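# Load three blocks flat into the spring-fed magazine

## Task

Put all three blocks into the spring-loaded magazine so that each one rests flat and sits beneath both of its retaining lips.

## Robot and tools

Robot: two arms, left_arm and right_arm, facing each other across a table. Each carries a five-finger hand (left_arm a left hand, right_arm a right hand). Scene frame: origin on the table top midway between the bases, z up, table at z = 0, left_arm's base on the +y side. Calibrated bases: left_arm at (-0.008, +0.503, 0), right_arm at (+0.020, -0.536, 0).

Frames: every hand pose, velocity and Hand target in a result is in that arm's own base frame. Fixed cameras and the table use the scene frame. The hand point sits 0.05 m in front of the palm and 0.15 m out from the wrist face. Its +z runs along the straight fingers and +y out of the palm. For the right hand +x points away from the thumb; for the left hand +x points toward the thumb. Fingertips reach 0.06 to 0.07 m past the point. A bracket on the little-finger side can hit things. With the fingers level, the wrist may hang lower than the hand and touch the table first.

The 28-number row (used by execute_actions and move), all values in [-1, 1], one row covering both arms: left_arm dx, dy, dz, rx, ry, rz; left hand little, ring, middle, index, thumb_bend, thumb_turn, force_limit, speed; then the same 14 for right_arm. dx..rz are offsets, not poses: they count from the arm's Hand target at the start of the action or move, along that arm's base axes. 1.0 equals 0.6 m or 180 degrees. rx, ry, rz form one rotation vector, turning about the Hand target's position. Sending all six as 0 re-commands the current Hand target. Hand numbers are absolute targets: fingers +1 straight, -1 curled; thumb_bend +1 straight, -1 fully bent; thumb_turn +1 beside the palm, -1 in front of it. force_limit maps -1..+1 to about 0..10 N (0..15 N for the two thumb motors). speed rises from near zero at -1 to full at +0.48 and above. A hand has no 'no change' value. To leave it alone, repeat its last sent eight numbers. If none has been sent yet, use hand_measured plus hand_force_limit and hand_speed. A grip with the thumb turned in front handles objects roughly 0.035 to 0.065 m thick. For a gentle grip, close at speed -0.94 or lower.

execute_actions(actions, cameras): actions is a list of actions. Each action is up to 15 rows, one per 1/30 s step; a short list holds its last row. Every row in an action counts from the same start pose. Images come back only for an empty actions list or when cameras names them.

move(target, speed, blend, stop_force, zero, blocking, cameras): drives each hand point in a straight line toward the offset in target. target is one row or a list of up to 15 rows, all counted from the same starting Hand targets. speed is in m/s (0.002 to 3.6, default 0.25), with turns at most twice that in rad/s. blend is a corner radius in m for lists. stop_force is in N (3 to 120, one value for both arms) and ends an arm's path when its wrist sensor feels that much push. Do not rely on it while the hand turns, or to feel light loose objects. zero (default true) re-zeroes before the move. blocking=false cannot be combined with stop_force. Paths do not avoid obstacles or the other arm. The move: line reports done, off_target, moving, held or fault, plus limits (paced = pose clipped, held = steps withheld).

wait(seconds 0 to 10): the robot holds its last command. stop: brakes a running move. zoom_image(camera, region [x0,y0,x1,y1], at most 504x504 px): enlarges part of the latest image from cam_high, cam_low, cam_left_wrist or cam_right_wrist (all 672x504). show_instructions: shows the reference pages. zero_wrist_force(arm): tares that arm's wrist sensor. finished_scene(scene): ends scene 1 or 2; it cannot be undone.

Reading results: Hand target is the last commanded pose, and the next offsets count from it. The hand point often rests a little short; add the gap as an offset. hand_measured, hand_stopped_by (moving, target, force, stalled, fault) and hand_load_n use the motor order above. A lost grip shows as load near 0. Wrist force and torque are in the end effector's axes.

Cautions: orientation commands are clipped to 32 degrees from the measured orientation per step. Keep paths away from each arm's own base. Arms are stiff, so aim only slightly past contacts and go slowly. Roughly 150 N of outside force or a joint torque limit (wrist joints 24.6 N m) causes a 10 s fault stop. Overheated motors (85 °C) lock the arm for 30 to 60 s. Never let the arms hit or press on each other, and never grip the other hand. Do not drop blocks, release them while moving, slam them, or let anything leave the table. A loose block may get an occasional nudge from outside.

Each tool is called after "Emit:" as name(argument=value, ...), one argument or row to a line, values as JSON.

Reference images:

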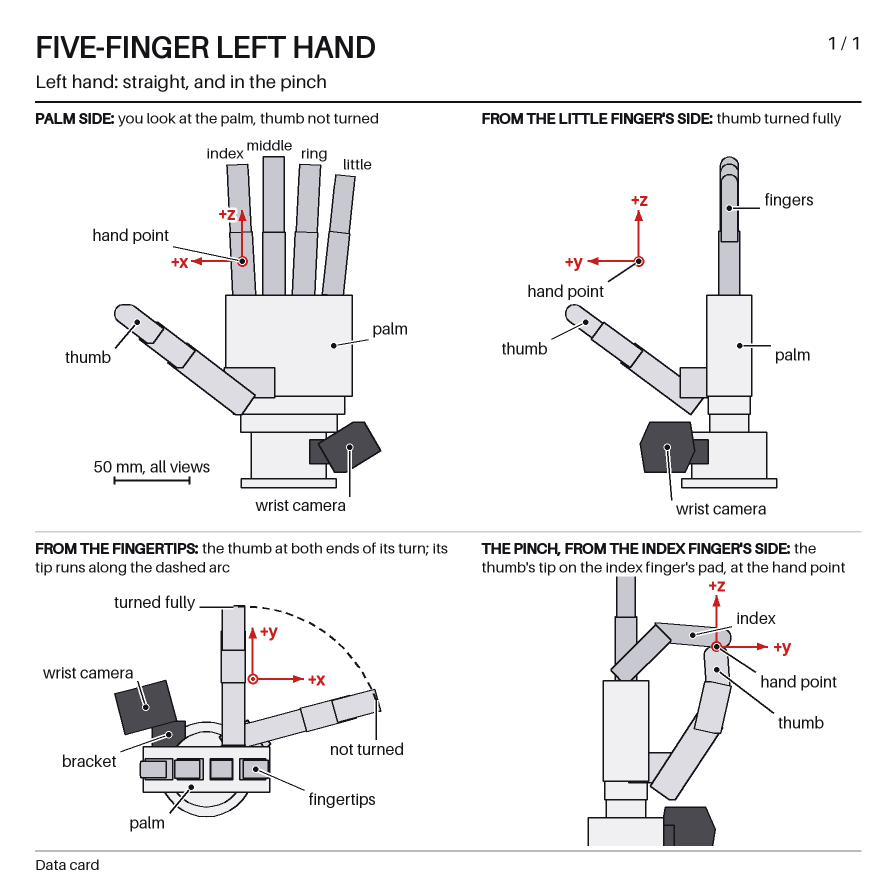

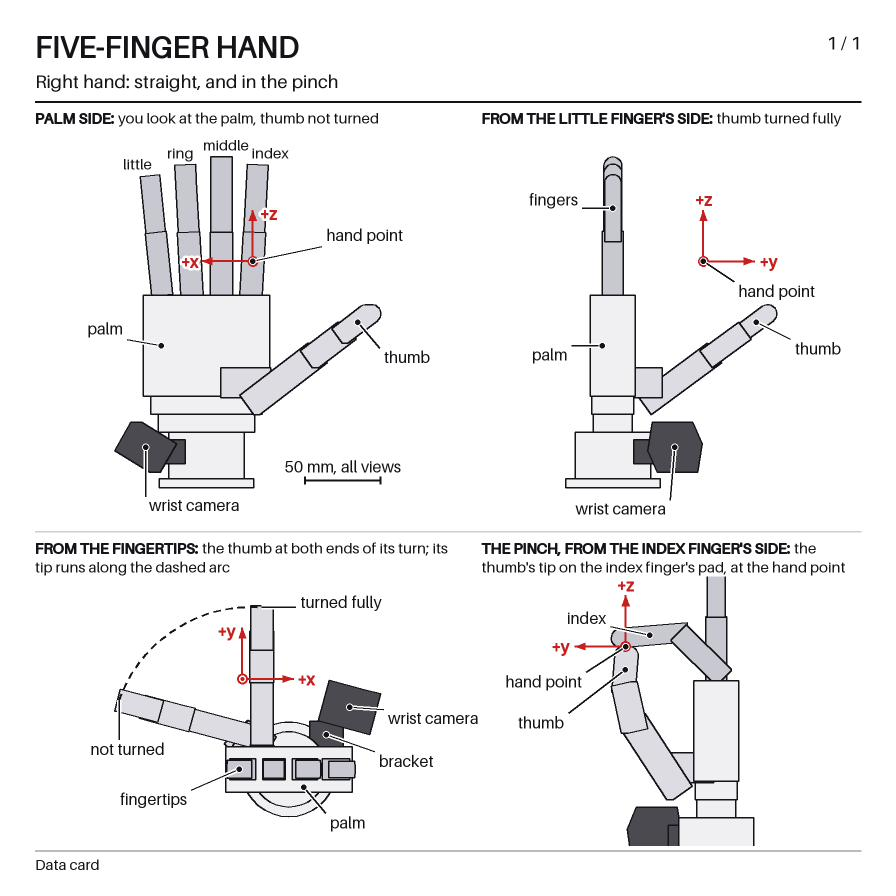

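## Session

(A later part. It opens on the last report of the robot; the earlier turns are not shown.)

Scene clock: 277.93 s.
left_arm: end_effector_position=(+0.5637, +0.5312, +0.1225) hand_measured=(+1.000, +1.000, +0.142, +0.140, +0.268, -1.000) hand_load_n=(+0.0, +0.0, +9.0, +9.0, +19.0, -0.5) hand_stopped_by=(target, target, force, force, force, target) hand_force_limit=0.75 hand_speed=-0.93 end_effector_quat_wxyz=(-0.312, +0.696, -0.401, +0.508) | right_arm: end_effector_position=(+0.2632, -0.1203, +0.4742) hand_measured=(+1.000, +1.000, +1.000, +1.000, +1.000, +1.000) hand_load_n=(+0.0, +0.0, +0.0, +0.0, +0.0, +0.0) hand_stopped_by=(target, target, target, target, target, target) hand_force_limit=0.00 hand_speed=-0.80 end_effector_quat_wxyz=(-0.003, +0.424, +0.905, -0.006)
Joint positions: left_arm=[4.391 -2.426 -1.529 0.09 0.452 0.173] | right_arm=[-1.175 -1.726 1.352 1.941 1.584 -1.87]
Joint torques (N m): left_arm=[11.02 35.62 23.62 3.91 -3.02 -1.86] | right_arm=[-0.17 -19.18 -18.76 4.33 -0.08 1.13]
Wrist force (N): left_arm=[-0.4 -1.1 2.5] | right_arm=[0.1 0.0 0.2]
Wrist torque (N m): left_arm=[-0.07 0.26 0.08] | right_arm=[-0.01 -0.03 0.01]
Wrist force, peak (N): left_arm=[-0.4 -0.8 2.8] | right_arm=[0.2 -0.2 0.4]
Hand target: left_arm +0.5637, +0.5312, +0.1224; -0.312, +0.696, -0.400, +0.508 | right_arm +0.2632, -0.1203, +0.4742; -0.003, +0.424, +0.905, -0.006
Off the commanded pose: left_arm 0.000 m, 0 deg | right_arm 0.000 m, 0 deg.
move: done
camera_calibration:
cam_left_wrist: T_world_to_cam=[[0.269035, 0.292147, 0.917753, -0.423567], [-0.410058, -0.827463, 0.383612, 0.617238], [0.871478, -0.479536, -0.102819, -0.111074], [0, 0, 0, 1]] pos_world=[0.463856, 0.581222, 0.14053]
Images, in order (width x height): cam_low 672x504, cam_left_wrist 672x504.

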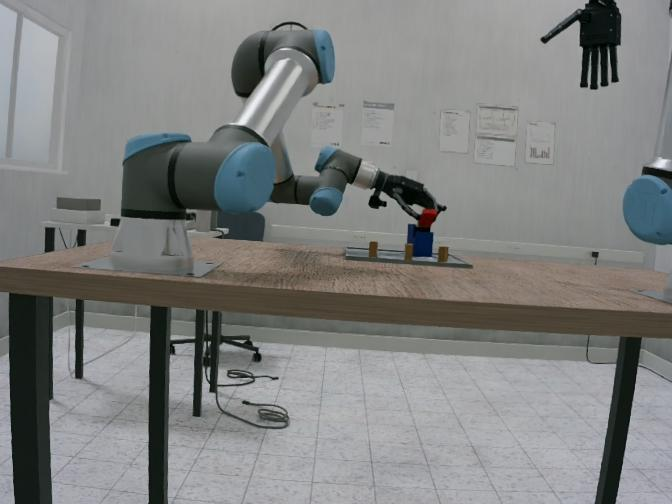

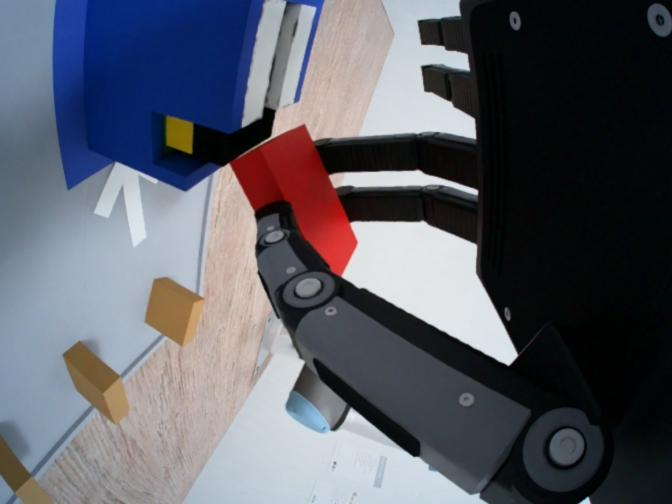

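Emit:
move(
  target=[0,0,-0.0083,0,0,0,1,1,0.05,0.05,-0.12,-1,0.75,-0.93,0,0,0,0,0,0,1,1,1,1,1,1,0,-0.8],
  speed=0.006,
  stop_force=3,
  cameras=["cam_left_wrist","cam_low"],
)

Emit:
zoom_image(
  camera="cam_left_wrist",
  region=[200, 80, 310, 190],
)

Emit:
zoom_image(
  camera="cam_low",
  region=[412, 216, 436, 240],
)

Scene clock: 280.83 s.
left_arm: end_effector_position=(+0.5637, +0.5312, +0.1205) hand_measured=(+1.000, +1.000, +0.142, +0.142, +0.268, -1.000) hand_load_n=(+0.0, +0.0, +9.5, +9.5, +18.0, +0.0) hand_stopped_by=(target, target, force, force, force, target) hand_force_limit=0.75 hand_speed=-0.93 end_effector_quat_wxyz=(-0.312, +0.696, -0.401, +0.508) | right_arm: end_effector_position=(+0.2632, -0.1203, +0.4742) hand_measured=(+1.000, +1.000, +1.000, +1.000, +1.000, +1.000) hand_load_n=(+0.0, +0.0, +0.0, +0.0, +0.0, +0.0) hand_stopped_by=(target, target, target, target, target, target) hand_force_limit=0.00 hand_speed=-0.80 end_effector_quat_wxyz=(-0.003, +0.424, +0.905, -0.006)
Joint positions: left_arm=[4.391 -2.429 -1.529 0.094 0.452 0.172] | right_arm=[-1.175 -1.726 1.352 1.941 1.584 -1.87]
Joint torques (N m): left_arm=[11.98 54.88 15.28 -0.06 0.62 -0.04] | right_arm=[-0.6 -19.08 -19.14 4.33 -0.01 1.16]
Wrist force (N): left_arm=[0.6 -2.8 1.9] | right_arm=[0.0 -0.2 0.4]
Wrist torque (N m): left_arm=[-0.08 0.28 0.10] | right_arm=[-0.05 -0.01 0.00]
Wrist force, peak (N): left_arm=[2.2 -5.3 1.9] | right_arm=[0.1 0.1 0.5]
Hand target: left_arm +0.5637, +0.5312, +0.1205; -0.312, +0.696, -0.401, +0.508 (not the last commanded pose) | right_arm +0.2632, -0.1203, +0.4742; -0.003, +0.424, +0.905, -0.006
Off the commanded pose: left_arm 0.003 m, 0 deg | right_arm 0.000 m, 0 deg.
move: contact (left_arm)
camera_calibration:
cam_left_wrist: T_world_to_cam=[[0.268787, 0.292064, 0.917852, -0.421674], [-0.410179, -0.827487, 0.383428, 0.618063], [0.871497, -0.479545, -0.102619, -0.1113], [0, 0, 0, 1]] pos_world=[0.463855, 0.581221, 0.13863]
Images, in order (width x height): cam_low 672x504, cam_left_wrist 672x504.

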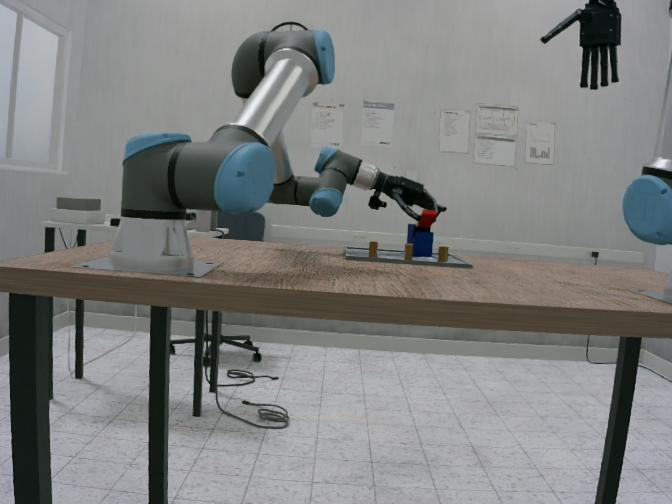

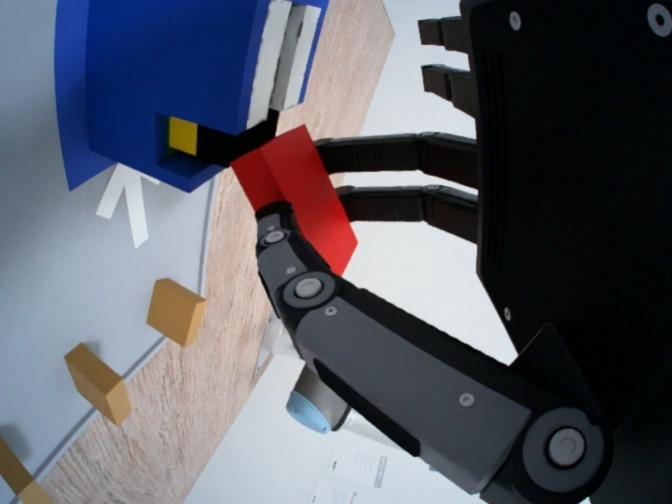

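Scaled by 4.582 from the camera's 672x504 image, which has a finer 960x720 frame.

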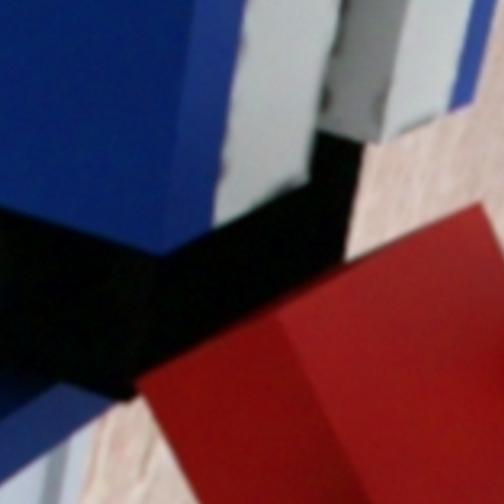

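Scaled by 21.000 from the camera's 672x504 image, which has a finer 960x720 frame.

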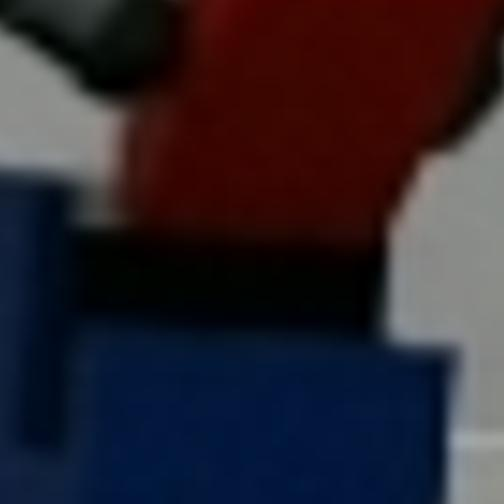

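Emit:
move(
  target=[-0.0013,-0.0002,0.0025,0,0,0,1,1,0.05,0.05,-0.12,-1,0.75,-0.93,0,0,0,0,0,0,1,1,1,1,1,1,0,-0.8],
  speed=0.02,
)

Emit:
move(
  target=[0,0,-0.0255,0,0,0,1,1,0.05,0.05,-0.12,-1,0.75,-0.93,0,0,0,0,0,0,1,1,1,1,1,1,0,-0.8],
  speed=0.012,
  stop_force=13,
  cameras=["cam_left_wrist","cam_low"],
)

Emit:
zoom_image(
  camera="cam_left_wrist",
  region=[200, 80, 310, 190],
)

Emit:
zoom_image(
  camera="cam_low",
  region=[412, 216, 436, 240],
)

Scene clock: 283.53 s.
left_arm: end_effector_position=(+0.5629, +0.5311, +0.1219) hand_measured=(+1.000, +1.000, +0.142, +0.142, +0.268, -1.000) hand_load_n=(+0.0, +0.0, +9.0, +9.0, +19.0, -0.5) hand_stopped_by=(target, target, force, force, force, target) hand_force_limit=0.75 hand_speed=-0.93 end_effector_quat_wxyz=(-0.312, +0.696, -0.401, +0.508) | right_arm: end_effector_position=(+0.2632, -0.1203, +0.4742) hand_measured=(+1.000, +1.000, +1.000, +1.000, +1.000, +1.000) hand_load_n=(+0.0, -0.5, +0.0, +0.0, +0.0, +0.0) hand_stopped_by=(target, target, target, target, target, target) hand_force_limit=0.00 hand_speed=-0.80 end_effector_quat_wxyz=(-0.003, +0.424, +0.905, -0.006)
Joint positions: left_arm=[4.392 -2.426 -1.531 0.091 0.451 0.174] | right_arm=[-1.175 -1.726 1.352 1.941 1.584 -1.87]
Joint torques (N m): left_arm=[12.29 54.48 9.5 -0.01 -2.82 1.44] | right_arm=[-0.36 -18.89 -19.03 4.4 -0.02 1.19]
Wrist force (N): left_arm=[0.0 -0.8 2.7] | right_arm=[0.2 -0.1 0.1]
Wrist torque (N m): left_arm=[-0.05 0.22 -0.04] | right_arm=[-0.02 -0.04 0.01]
Wrist force, peak (N): left_arm=[0.9 -3.1 2.3] | right_arm=[0.1 -0.1 0.5]
Hand target: left_arm +0.5629, +0.5311, +0.1220; -0.312, +0.696, -0.401, +0.508 | right_arm +0.2632, -0.1203, +0.4742; -0.003, +0.424, +0.905, -0.006
Off the commanded pose: left_arm 0.000 m, 0 deg | right_arm 0.000 m, 0 deg.
move: done

Scene clock: 285.80 s.
left_arm: end_effector_position=(+0.5629, +0.5311, +0.1067) hand_measured=(+1.000, +1.000, +0.142, +0.142, +0.268, -1.000) hand_load_n=(+0.0, +0.0, +10.0, +10.5, +16.0, +0.5) hand_stopped_by=(target, target, force, force, force, target) hand_force_limit=0.75 hand_speed=-0.93 end_effector_quat_wxyz=(-0.312, +0.696, -0.401, +0.508) | right_arm: end_effector_position=(+0.2632, -0.1203, +0.4742) hand_measured=(+1.000, +1.000, +1.000, +1.000, +1.000, +1.000) hand_load_n=(+0.0, +0.0, +0.0, +0.0, +0.0, +0.0) hand_stopped_by=(target, target, target, target, target, target) hand_force_limit=0.00 hand_speed=-0.80 end_effector_quat_wxyz=(-0.003, +0.424, +0.905, -0.006)
Joint positions: left_arm=[4.392 -2.452 -1.529 0.116 0.451 0.174] | right_arm=[-1.175 -1.726 1.352 1.941 1.584 -1.87]
Joint torques (N m): left_arm=[10.51 30.64 21.33 3.65 1.66 -0.96] | right_arm=[-0.34 -19.14 -19.17 4.31 -0.12 1.14]
Wrist force (N): left_arm=[3.8 -7.4 1.6] | right_arm=[0.1 -0.1 0.3]
Wrist torque (N m): left_arm=[-0.19 0.24 0.07] | right_arm=[-0.03 -0.02 0.01]
Wrist force, peak (N): left_arm=[3.7 -7.8 2.0] | right_arm=[0.2 0.0 0.5]
Hand target: left_arm +0.5629, +0.5311, +0.1067; -0.312, +0.696, -0.401, +0.508 | right_arm +0.2632, -0.1203, +0.4742; -0.003, +0.424, +0.905, -0.006
Off the commanded pose: left_arm 0.000 m, 0 deg | right_arm 0.000 m, 0 deg.
move: done
camera_calibration:
cam_left_wrist: T_world_to_cam=[[0.268798, 0.292086, 0.917842, -0.408688], [-0.410173, -0.82748, 0.383453, 0.622971], [0.871496, -0.479545, -0.102619, -0.112077], [0, 0, 0, 1]] pos_world=[0.463055, 0.581121, 0.12473]
Images, in order (width x height): cam_low 672x504, cam_left_wrist 672x504.

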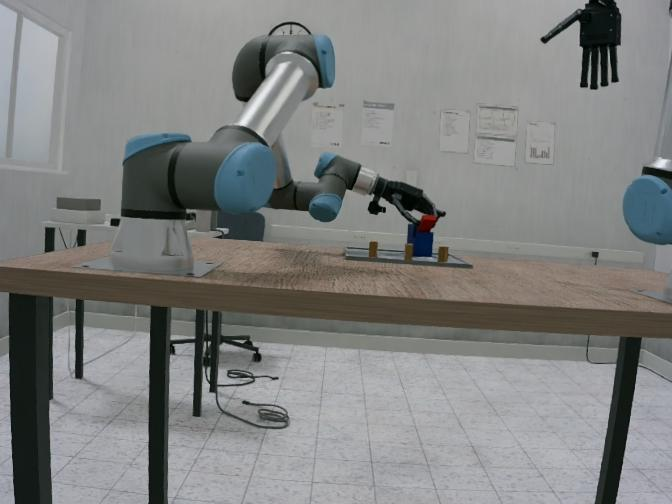

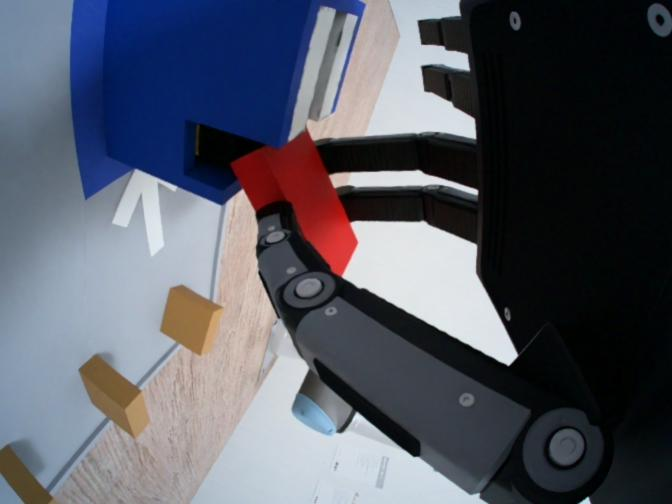

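Scaled by 4.582 from the camera's 672x504 image, which has a finer 960x720 frame.

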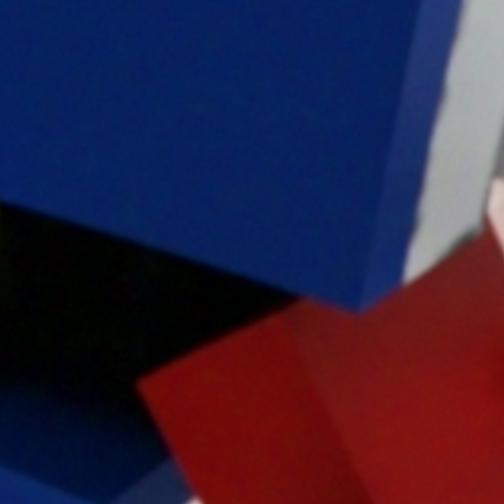

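Scaled by 21.000 from the camera's 672x504 image, which has a finer 960x720 frame.

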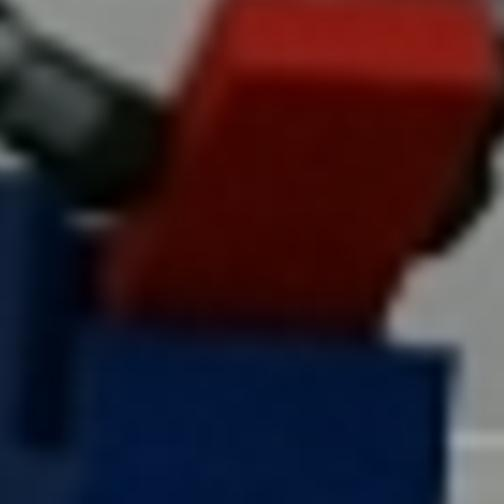

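Emit:
move(
  target=[-0.00184,0.01067,0,0,0,0,1,1,0.05,0.05,-0.12,-1,0.75,-0.93,0,0,0,0,0,0,1,1,1,1,1,1,0,-0.8],
  speed=0.007,
  stop_force=7,
  cameras=["cam_left_wrist","cam_low"],
)

Emit:
zoom_image(
  camera="cam_left_wrist",
  region=[220, 80, 420, 280],
)

Emit:
zoom_image(
  camera="cam_left_wrist",
  region=[200, 80, 310, 190],
)

Scene clock: 288.50 s.
left_arm: end_effector_position=(+0.5618, +0.5375, +0.1067) hand_measured=(+1.000, +1.000, +0.142, +0.142, +0.268, -1.000) hand_load_n=(+0.0, +0.0, +9.5, +11.0, +16.5, +1.0) hand_stopped_by=(target, target, force, force, force, target) hand_force_limit=0.75 hand_speed=-0.93 end_effector_quat_wxyz=(-0.312, +0.696, -0.401, +0.508) | right_arm: end_effector_position=(+0.2632, -0.1203, +0.4742) hand_measured=(+1.000, +1.000, +1.000, +1.000, +1.000, +1.000) hand_load_n=(-0.5, +0.0, +0.0, +0.0, +0.0, +0.5) hand_stopped_by=(target, target, target, target, target, target) hand_force_limit=0.00 hand_speed=-0.80 end_effector_quat_wxyz=(-0.003, +0.424, +0.905, -0.006)
Joint positions: left_arm=[4.397 -2.459 -1.513 0.1 0.448 0.181] | right_arm=[-1.175 -1.726 1.352 1.941 1.584 -1.87]
Joint torques (N m): left_arm=[12.4 31.18 21.22 -0.41 -1.48 1.86] | right_arm=[-0.04 -18.86 -18.76 4.35 -0.01 1.2]
Wrist force (N): left_arm=[4.3 -6.6 0.8] | right_arm=[0.1 -0.1 0.3]
Wrist torque (N m): left_arm=[-0.21 0.25 0.02] | right_arm=[-0.03 -0.03 0.01]
Wrist force, peak (N): left_arm=[3.5 -7.7 1.9] | right_arm=[0.1 -0.2 0.5]
Hand target: left_arm +0.5618, +0.5375, +0.1067; -0.312, +0.696, -0.401, +0.508 | right_arm +0.2632, -0.1203, +0.4742; -0.003, +0.424, +0.905, -0.006
Off the commanded pose: left_arm 0.000 m, 0 deg | right_arm 0.000 m, 0 deg.
move: done
camera_calibration:
cam_left_wrist: T_world_to_cam=[[0.268798, 0.292086, 0.917842, -0.410262], [-0.410173, -0.82748, 0.383453, 0.627815], [0.871496, -0.479545, -0.102619, -0.10805], [0, 0, 0, 1]] pos_world=[0.461955, 0.587521, 0.12473]
Images, in order (width x height): cam_low 672x504, cam_left_wrist 672x504.

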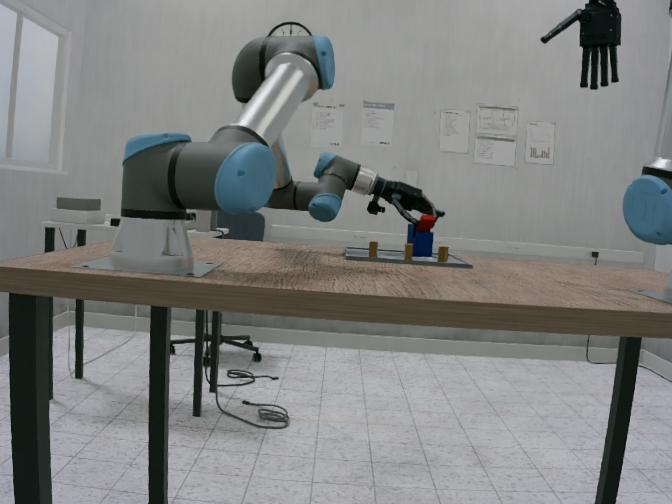

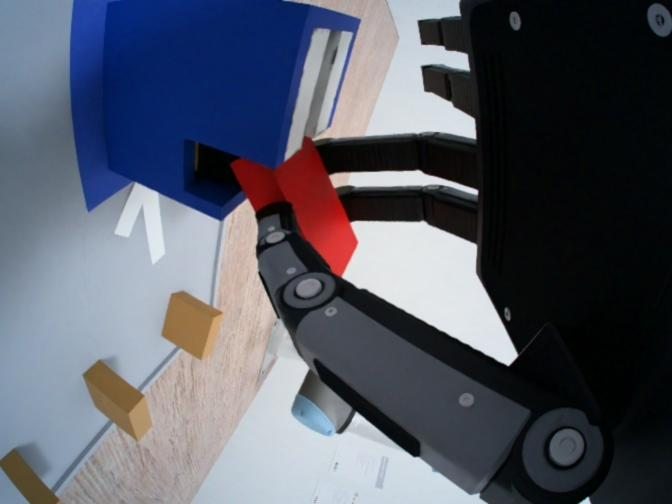

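Scaled by 2.520 from the camera's 672x504 image, which has a finer 960x720 frame.

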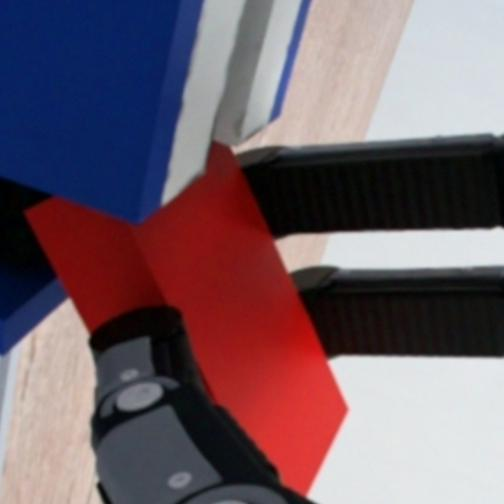

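Scaled by 4.582 from the camera's 672x504 image, which has a finer 960x720 frame.

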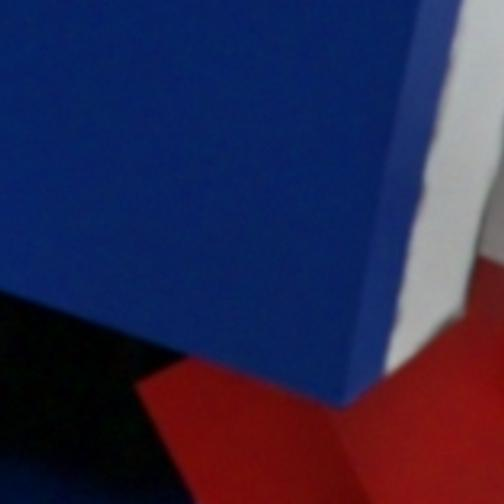

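Emit:
move(
  target=[-0.00057,0.00328,0,0,0,0,1,1,0.05,0.05,-0.12,-1,0.75,-0.93,0,0,0,0,0,0,1,1,1,1,1,1,0,-0.8],
  speed=0.007,
  stop_force=6,
  cameras=["cam_left_wrist"],
)

Emit:
zoom_image(
  camera="cam_left_wrist",
  region=[220, 80, 420, 280],
)

Emit:
zoom_image(
  camera="cam_left_wrist",
  region=[200, 80, 310, 190],
)

Scene clock: 291.60 s.
left_arm: end_effector_position=(+0.5614, +0.5394, +0.1067) hand_measured=(+1.000, +1.000, +0.142, +0.142, +0.268, -1.000) hand_load_n=(+0.0, +0.0, +9.5, +11.0, +16.5, +1.0) hand_stopped_by=(target, target, force, force, force, target) hand_force_limit=0.75 hand_speed=-0.93 end_effector_quat_wxyz=(-0.312, +0.696, -0.401, +0.508) | right_arm: end_effector_position=(+0.2632, -0.1203, +0.4742) hand_measured=(+1.000, +1.000, +1.000, +1.000, +1.000, +1.000) hand_load_n=(+0.0, +0.0, +0.0, +0.0, +0.0, +0.0) hand_stopped_by=(target, target, target, target, target, target) hand_force_limit=0.00 hand_speed=-0.80 end_effector_quat_wxyz=(-0.003, +0.424, +0.905, -0.006)
Joint positions: left_arm=[4.398 -2.461 -1.508 0.095 0.446 0.183] | right_arm=[-1.175 -1.726 1.352 1.941 1.584 -1.87]
Joint torques (N m): left_arm=[12.79 30.78 22.06 -0.5 -1.62 1.88] | right_arm=[-0.25 -18.92 -18.75 4.34 0.03 1.14]
Wrist force (N): left_arm=[4.2 -6.2 0.9] | right_arm=[0.0 0.0 0.4]
Wrist torque (N m): left_arm=[-0.17 0.24 0.01] | right_arm=[-0.03 -0.01 0.00]
Wrist force, peak (N): left_arm=[4.4 -6.9 0.8] | right_arm=[0.3 -0.1 0.4]
Hand target: left_arm +0.5614, +0.5394, +0.1067; -0.312, +0.696, -0.401, +0.508 | right_arm +0.2632, -0.1203, +0.4742; -0.003, +0.424, +0.905, -0.006
Off the commanded pose: left_arm 0.000 m, 0 deg | right_arm 0.000 m, 0 deg.
move: done
camera_calibration:
cam_left_wrist: T_world_to_cam=[[0.268798, 0.292086, 0.917842, -0.410736], [-0.410173, -0.82748, 0.383453, 0.629265], [0.871496, -0.479545, -0.102619, -0.106877], [0, 0, 0, 1]] pos_world=[0.461655, 0.589421, 0.12473]
Images, in order (width x height): cam_left_wrist 672x504.

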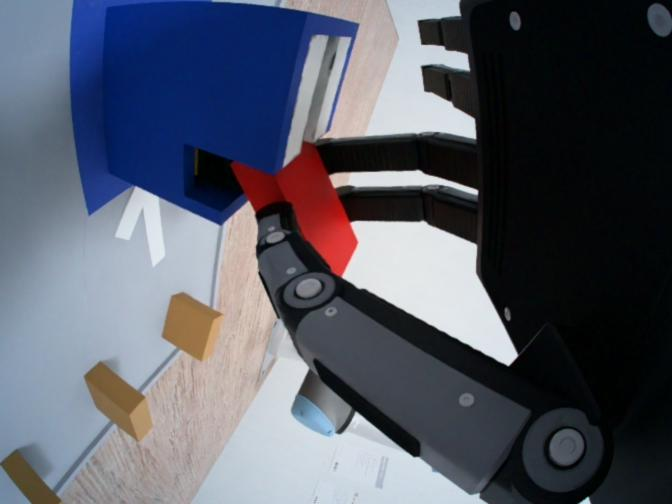

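Scaled by 2.520 from the camera's 672x504 image, which has a finer 960x720 frame.

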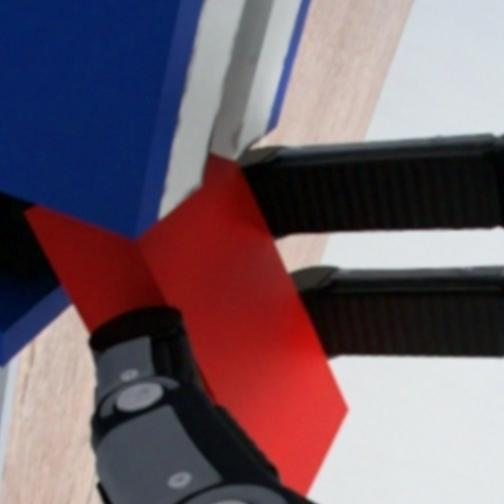

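Scaled by 4.582 from the camera's 672x504 image, which has a finer 960x720 frame.

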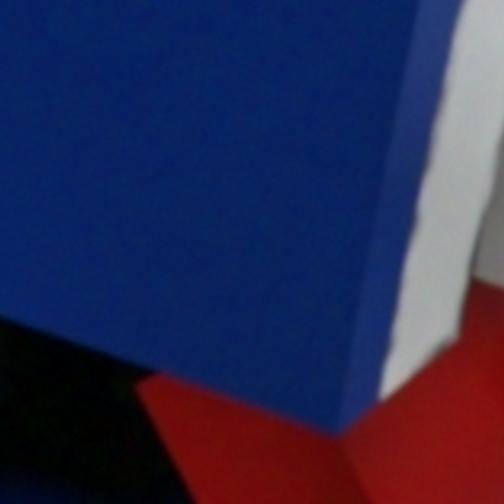

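Emit:
move(
  target=[0.0013,-0.0077,-0.0098,0.0657,0.0113,0,1,1,0.05,0.05,-0.12,-1,0.75,-0.93,0,0,0,0,0,0,1,1,1,1,1,1,0,-0.8],
  speed=0.06,
  cameras=["cam_left_wrist"],
)

Emit:
zoom_image(
  camera="cam_left_wrist",
  region=[220, 80, 420, 280],
)

Scene clock: 294.83 s.
left_arm: end_effector_position=(+0.5622, +0.5348, +0.1009) hand_measured=(+1.000, +1.000, +0.142, +0.142, +0.268, -1.000) hand_load_n=(+0.0, +0.0, +10.0, +10.5, +16.0, +0.5) hand_stopped_by=(target, target, force, force, force, target) hand_force_limit=0.75 hand_speed=-0.93 end_effector_quat_wxyz=(-0.375, +0.669, -0.456, +0.452) | right_arm: end_effector_position=(+0.2632, -0.1203, +0.4742) hand_measured=(+1.000, +1.000, +1.000, +1.000, +1.000, +1.000) hand_load_n=(+0.0, +0.0, +0.0, +0.0, +0.0, +0.0) hand_stopped_by=(target, target, target, target, target, target) hand_force_limit=0.00 hand_speed=-0.80 end_effector_quat_wxyz=(-0.003, +0.424, +0.905, -0.006)
Joint positions: left_arm=[4.377 -2.423 -1.571 0.186 0.527 0.316] | right_arm=[-1.175 -1.726 1.352 1.941 1.584 -1.87]
Joint torques (N m): left_arm=[-9.18 52.16 3.72 3.83 2.09 2.12] | right_arm=[-0.28 -19.43 -18.9 4.41 -0.06 1.1]
Wrist force (N): left_arm=[3.1 -7.8 0.6] | right_arm=[0.1 0.0 0.3]
Wrist torque (N m): left_arm=[-0.22 0.26 0.03] | right_arm=[-0.03 -0.03 0.01]
Wrist force, peak (N): left_arm=[3.0 -8.4 0.5] | right_arm=[0.0 -0.1 0.5]
Hand target: left_arm +0.5622, +0.5348, +0.1008; -0.375, +0.669, -0.456, +0.452 | right_arm +0.2632, -0.1203, +0.4742; -0.003, +0.424, +0.905, -0.006
Off the commanded pose: left_arm 0.000 m, 0 deg | right_arm 0.000 m, 0 deg.
move: done
camera_calibration:
cam_left_wrist: T_world_to_cam=[[0.30199, 0.0993378, 0.948121, -0.322862], [-0.39946, -0.889846, 0.220466, 0.671761], [0.865583, -0.445315, -0.229044, -0.112587], [0, 0, 0, 1]] pos_world=[0.463296, 0.5797, 0.132224]
Images, in order (width x height): cam_left_wrist 672x504.

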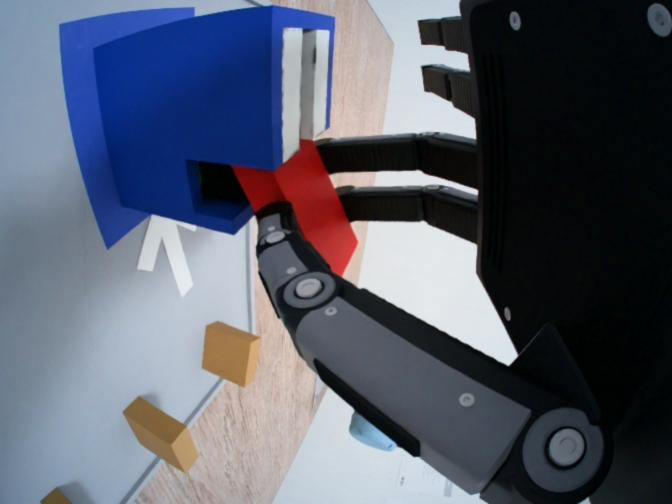

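Scaled by 2.520 from the camera's 672x504 image, which has a finer 960x720 frame.

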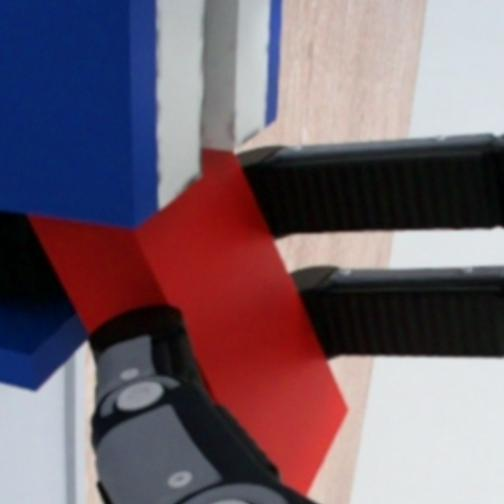

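Emit:
move(
  target=[0.0009,-0.0049,-0.0088,0.0547,0.0094,0,1,1,0.05,0.05,-0.12,-1,0.75,-0.93,0,0,0,0,0,0,1,1,1,1,1,1,0,-0.8],
  speed=0.06,
  cameras=["cam_left_wrist"],
)

Emit:
zoom_image(
  camera="cam_left_wrist",
  region=[220, 80, 420, 280],
)

Scene clock: 297.60 s.
left_arm: end_effector_position=(+0.5628, +0.5319, +0.0956) hand_measured=(+1.000, +1.000, +0.142, +0.142, +0.268, -1.000) hand_load_n=(+0.0, +0.0, +10.0, +10.0, +16.5, +0.0) hand_stopped_by=(target, target, force, force, force, target) hand_force_limit=0.75 hand_speed=-0.93 end_effector_quat_wxyz=(-0.424, +0.641, -0.499, +0.401) end_effector_velocity=(+0.000, +0.000, +0.000) end_effector_angular_velocity=(+0.008, +0.000, -0.001) | right_arm: end_effector_position=(+0.2632, -0.1203, +0.4742) hand_measured=(+1.000, +1.000, +1.000, +1.000, +1.000, +1.000) hand_load_n=(+0.0, +0.0, +0.0, +0.0, +0.0, +0.0) hand_stopped_by=(target, target, target, target, target, target) hand_force_limit=0.00 hand_speed=-0.80 end_effector_quat_wxyz=(-0.003, +0.424, +0.905, -0.006)
Joint positions: left_arm=[4.357 -2.4 -1.621 0.274 0.594 0.424] | right_arm=[-1.175 -1.726 1.352 1.941 1.584 -1.87]
Joint velocities: left_arm=[-0.001 0 -0.001 0.005 0.002 0.004] | right_arm=[within noise]
Joint torques (N m): left_arm=[-8.49 52.32 5 3.75 1.75 1.88] | right_arm=[-0.15 -19.29 -19.25 4.27 -0.05 1.1]
Wrist force (N): left_arm=[1.7 -6.3 0.9] | right_arm=[0.0 -0.1 0.1]
Wrist torque (N m): left_arm=[-0.19 0.19 0.02] | right_arm=[-0.03 -0.02 0.00]
Wrist force, peak (N): left_arm=[3.6 -8.2 0.6] | right_arm=[0.0 -0.1 0.5]
Hand target: left_arm +0.5628, +0.5319, +0.0956; -0.424, +0.641, -0.499, +0.401 | right_arm +0.2632, -0.1203, +0.4742; -0.003, +0.424, +0.905, -0.006
Off the commanded pose: left_arm 0.000 m, 0 deg | right_arm 0.000 m, 0 deg.
move: done
camera_calibration:
cam_left_wrist: T_world_to_cam=[[0.329893, -0.0633712, 0.941889, -0.246291], [-0.395022, -0.915459, 0.0767619, 0.695453], [0.857396, -0.39739, -0.327037, -0.127035], [0, 0, 0, 1]] pos_world=[0.464888, 0.570568, 0.13705]
Images, in order (width x height): cam_left_wrist 672x504.

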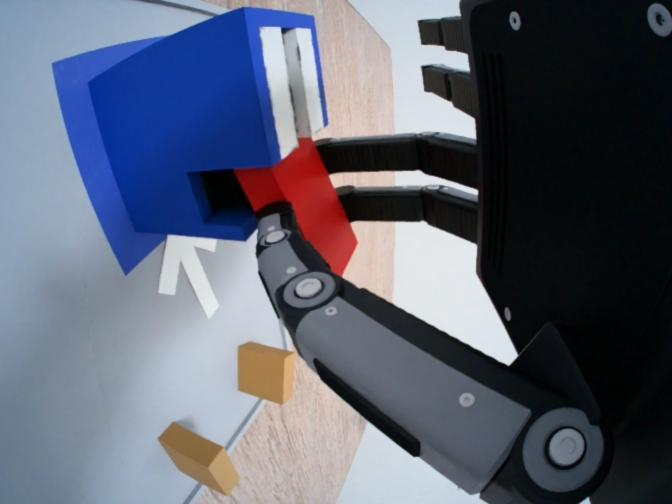

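Scaled by 2.520 from the camera's 672x504 image, which has a finer 960x720 frame.

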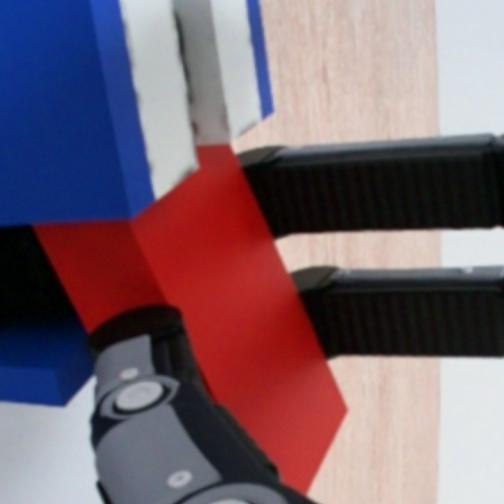

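Emit:
move(
  target=[0.0005,-0.003,-0.0067,0.0493,0.0085,0,1,1,0.05,0.05,-0.12,-1,0.75,-0.93,0,0,0,0,0,0,1,1,1,1,1,1,0,-0.8],
  speed=0.06,
  cameras=["cam_left_wrist"],
)

Emit:
zoom_image(
  camera="cam_left_wrist",
  region=[220, 80, 420, 280],
)

Scene clock: 300.00 s.
left_arm: end_effector_position=(+0.5631, +0.5301, +0.0916) hand_measured=(+1.000, +1.000, +0.142, +0.142, +0.268, -1.000) hand_load_n=(+0.0, -0.5, +8.5, +8.5, +20.0, +0.5) hand_stopped_by=(target, target, force, force, force, target) hand_force_limit=0.75 hand_speed=-0.93 end_effector_quat_wxyz=(-0.465, +0.611, -0.534, +0.353) | right_arm: end_effector_position=(+0.2632, -0.1203, +0.4742) hand_measured=(+1.000, +1.000, +1.000, +1.000, +1.000, +1.000) hand_load_n=(+0.0, +0.0, +0.0, +0.0, +0.0, +0.0) hand_stopped_by=(target, target, target, target, target, target) hand_force_limit=0.00 hand_speed=-0.80 end_effector_quat_wxyz=(-0.003, +0.424, +0.905, -0.006)
Joint positions: left_arm=[4.338 -2.386 -1.664 0.359 0.654 0.521] | right_arm=[-1.175 -1.726 1.352 1.941 1.584 -1.87]
Joint torques (N m): left_arm=[-8.89 56.49 8.26 4.92 0.99 2.13] | right_arm=[-0.23 -19.27 -18.99 4.39 -0.14 1.17]
Wrist force (N): left_arm=[1.0 3.1 4.4] | right_arm=[0.1 0.0 0.3]
Wrist torque (N m): left_arm=[0.06 0.27 -0.32] | right_arm=[-0.03 -0.03 0.01]
Wrist force, peak (N): left_arm=[1.4 -6.5 1.1] | right_arm=[0.1 -0.2 0.4]
Hand target: left_arm +0.5631, +0.5301, +0.0915; -0.466, +0.611, -0.534, +0.353 | right_arm +0.2632, -0.1203, +0.4742; -0.003, +0.424, +0.905, -0.006
Off the commanded pose: left_arm 0.000 m, 0 deg | right_arm 0.000 m, 0 deg.
move: done
camera_calibration:
cam_left_wrist: T_world_to_cam=[[0.354751, -0.20718, 0.911717, -0.177751], [-0.394718, -0.917165, -0.0548326, 0.706953], [0.847555, -0.340419, -0.407142, -0.146708], [0, 0, 0, 1]] pos_world=[0.466447, 0.561624, 0.141091]
Images, in order (width x height): cam_left_wrist 672x504.

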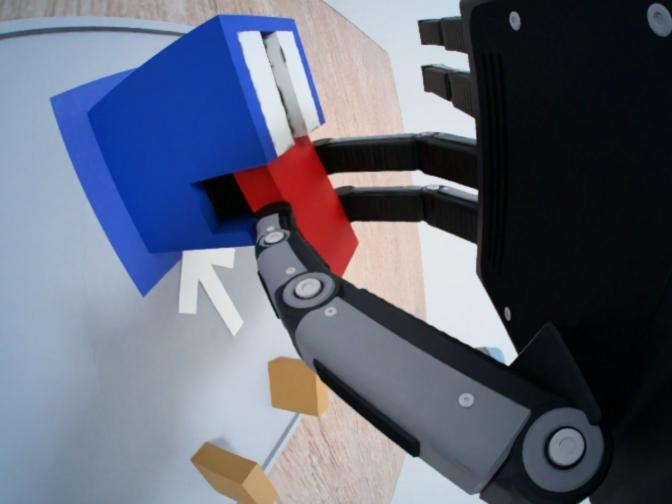

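Scaled by 2.520 from the camera's 672x504 image, which has a finer 960x720 frame.

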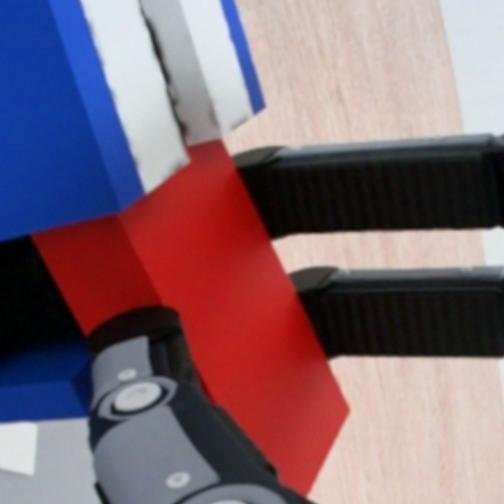

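Emit:
move(
  target=[
    [0,0,-0.0017,0,0,0,1,1,0.05,0.05,-0.12,-1,0.75,-0.93,0,0,0,0,0,0,1,1,1,1,1,1,0,-0.8],
    [-0.00129,0.00739,-0.0017,0,0,0,1,1,0.05,0.05,-0.12,-1,0.75,-0.93,0,0,0,0,0,0,1,1,1,1,1,1,0,-0.8],
  ],
  speed=0.008,
  stop_force=9,
  cameras=["cam_left_wrist","cam_low"],
)

Emit:
zoom_image(
  camera="cam_left_wrist",
  region=[220, 80, 420, 280],
)

Emit:
zoom_image(
  camera="cam_low",
  region=[405, 205, 440, 240],
)

Scene clock: 302.57 s.
left_arm: end_effector_position=(+0.5623, +0.5345, +0.0905) hand_measured=(+1.000, +1.000, +0.142, +0.142, +0.268, -1.000) hand_load_n=(+0.0, +0.0, +8.5, +10.0, +19.0, +2.0) hand_stopped_by=(target, target, force, force, force, target) hand_force_limit=0.75 hand_speed=-0.93 end_effector_quat_wxyz=(-0.466, +0.611, -0.534, +0.353) | right_arm: end_effector_position=(+0.2632, -0.1203, +0.4742) hand_measured=(+1.000, +1.000, +1.000, +1.000, +1.000, +1.000) hand_load_n=(+0.0, +0.0, +0.0, +0.0, +0.0, +0.0) hand_stopped_by=(target, target, target, target, target, target) hand_force_limit=0.00 hand_speed=-0.80 end_effector_quat_wxyz=(-0.003, +0.424, +0.905, -0.006)
Joint positions: left_arm=[4.341 -2.392 -1.654 0.352 0.651 0.525] | right_arm=[-1.175 -1.726 1.352 1.941 1.584 -1.87]
Joint torques (N m): left_arm=[14.26 32.69 22.64 0.38 -1.66 1.82] | right_arm=[-0.49 -20.19 -18.68 4.36 0.01 1.12]
Wrist force (N): left_arm=[4.2 -0.2 2.8] | right_arm=[0.0 0.1 0.1]
Wrist torque (N m): left_arm=[-0.03 0.28 -0.23] | right_arm=[0.00 -0.01 0.00]
Wrist force, peak (N): left_arm=[2.5 -5.1 1.3] | right_arm=[-0.1 0.0 0.6]
Hand target: left_arm +0.5623, +0.5345, +0.0905; -0.466, +0.611, -0.534, +0.353 | right_arm +0.2632, -0.1203, +0.4742; -0.003, +0.424, +0.905, -0.006
Off the commanded pose: left_arm 0.000 m, 0 deg | right_arm 0.000 m, 0 deg.
move: done
camera_calibration:
cam_left_wrist: T_world_to_cam=[[0.354804, -0.207816, 0.911552, -0.175282], [-0.394698, -0.917136, -0.0554603, 0.710679], [0.847542, -0.34011, -0.407428, -0.14507], [0, 0, 0, 1]] pos_world=[0.465648, 0.566023, 0.140087]
Images, in order (width x height): cam_low 672x504, cam_left_wrist 672x504.

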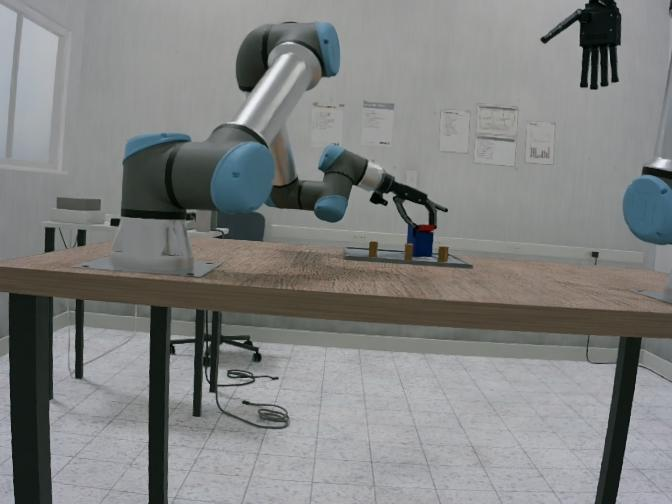

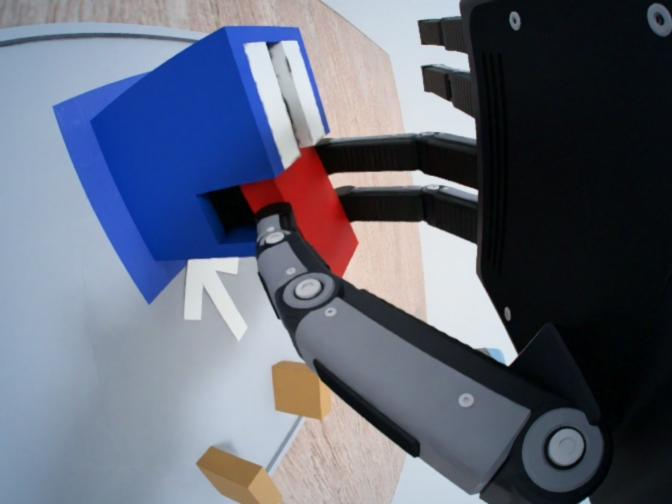

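Scaled by 2.520 from the camera's 672x504 image, which has a finer 960x720 frame.

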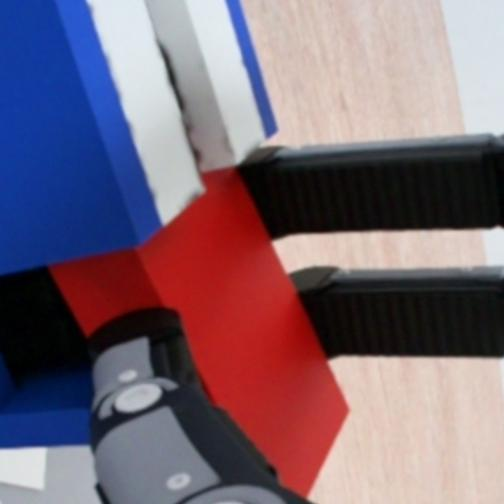

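Scaled by 14.400 from the camera's 672x504 image, which has a finer 960x720 frame.

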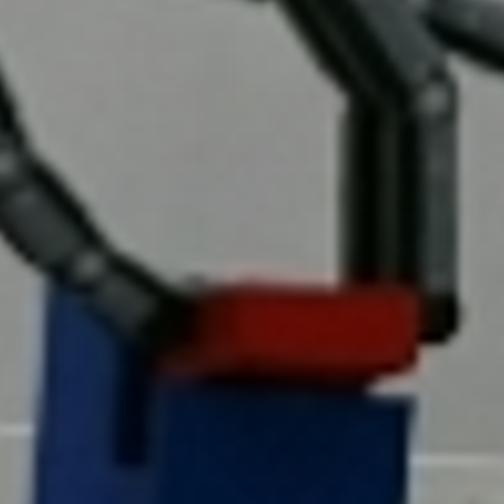

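Emit:
move(
  target=[0,0,0,0,0,0,1,1,0.142,0.142,0.36,-1,0.85,-0.9,0,0,0,0,0,0,1,1,1,1,1,1,0,-0.8],
  speed=0.05,
  cameras=["cam_low"],
)

Emit:
zoom_image(
  camera="cam_low",
  region=[405, 205, 440, 240],
)

Scene clock: 304.10 s.
left_arm: end_effector_position=(+0.5623, +0.5345, +0.0905) hand_measured=(+1.000, +1.000, +0.144, +0.144, +0.360, -1.000) hand_load_n=(+0.0, +0.0, +3.0, +0.5, +0.0, +0.0) hand_stopped_by=(target, target, target, target, target, target) hand_force_limit=0.85 hand_speed=-0.90 end_effector_quat_wxyz=(-0.466, +0.611, -0.534, +0.353) | right_arm: end_effector_position=(+0.2632, -0.1203, +0.4742) hand_measured=(+1.000, +1.000, +1.000, +1.000, +1.000, +1.000) hand_load_n=(+0.0, +0.0, +0.0, +0.0, +0.0, +0.0) hand_stopped_by=(target, target, target, target, target, target) hand_force_limit=0.00 hand_speed=-0.80 end_effector_quat_wxyz=(-0.003, +0.424, +0.905, -0.006)
Joint positions: left_arm=[4.341 -2.392 -1.654 0.352 0.651 0.525] | right_arm=[-1.175 -1.726 1.352 1.941 1.584 -1.87]
Joint torques (N m): left_arm=[9.81 33.29 19.27 0.55 -0.88 1.01] | right_arm=[0.36 -19.71 -19.16 4.35 -0.03 1.16]
Wrist force (N): left_arm=[1.1 -3.2 5.9] | right_arm=[-0.1 0.0 0.2]
Wrist torque (N m): left_arm=[-0.06 0.32 -0.09] | right_arm=[-0.02 0.00 0.00]
Wrist force, peak (N): left_arm=[1.1 -3.2 5.9] | right_arm=[0.2 -0.2 0.5]
Hand target: left_arm +0.5623, +0.5345, +0.0905; -0.466, +0.611, -0.534, +0.353 | right_arm +0.2632, -0.1203, +0.4742; -0.003, +0.424, +0.905, -0.006
Off the commanded pose: left_arm 0.000 m, 0 deg | right_arm 0.000 m, 0 deg.
move: done
Images, in order (width x height): cam_low 672x504.

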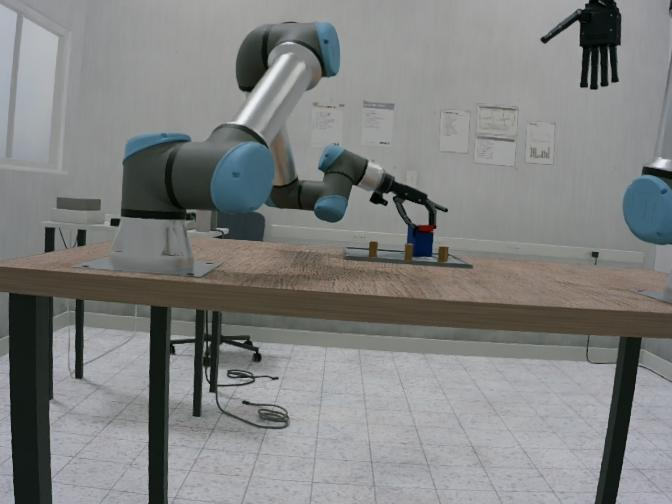

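Scaled by 14.400 from the camera's 672x504 image, which has a finer 960x720 frame.

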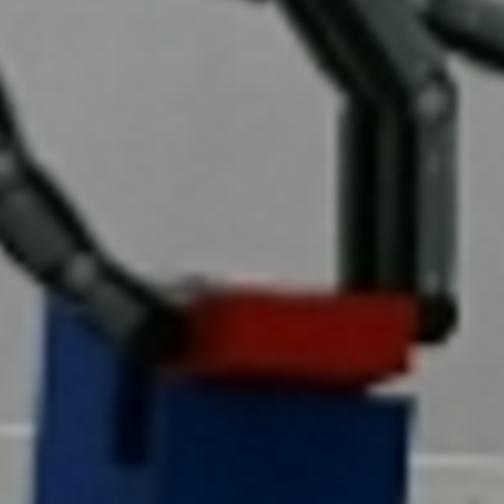

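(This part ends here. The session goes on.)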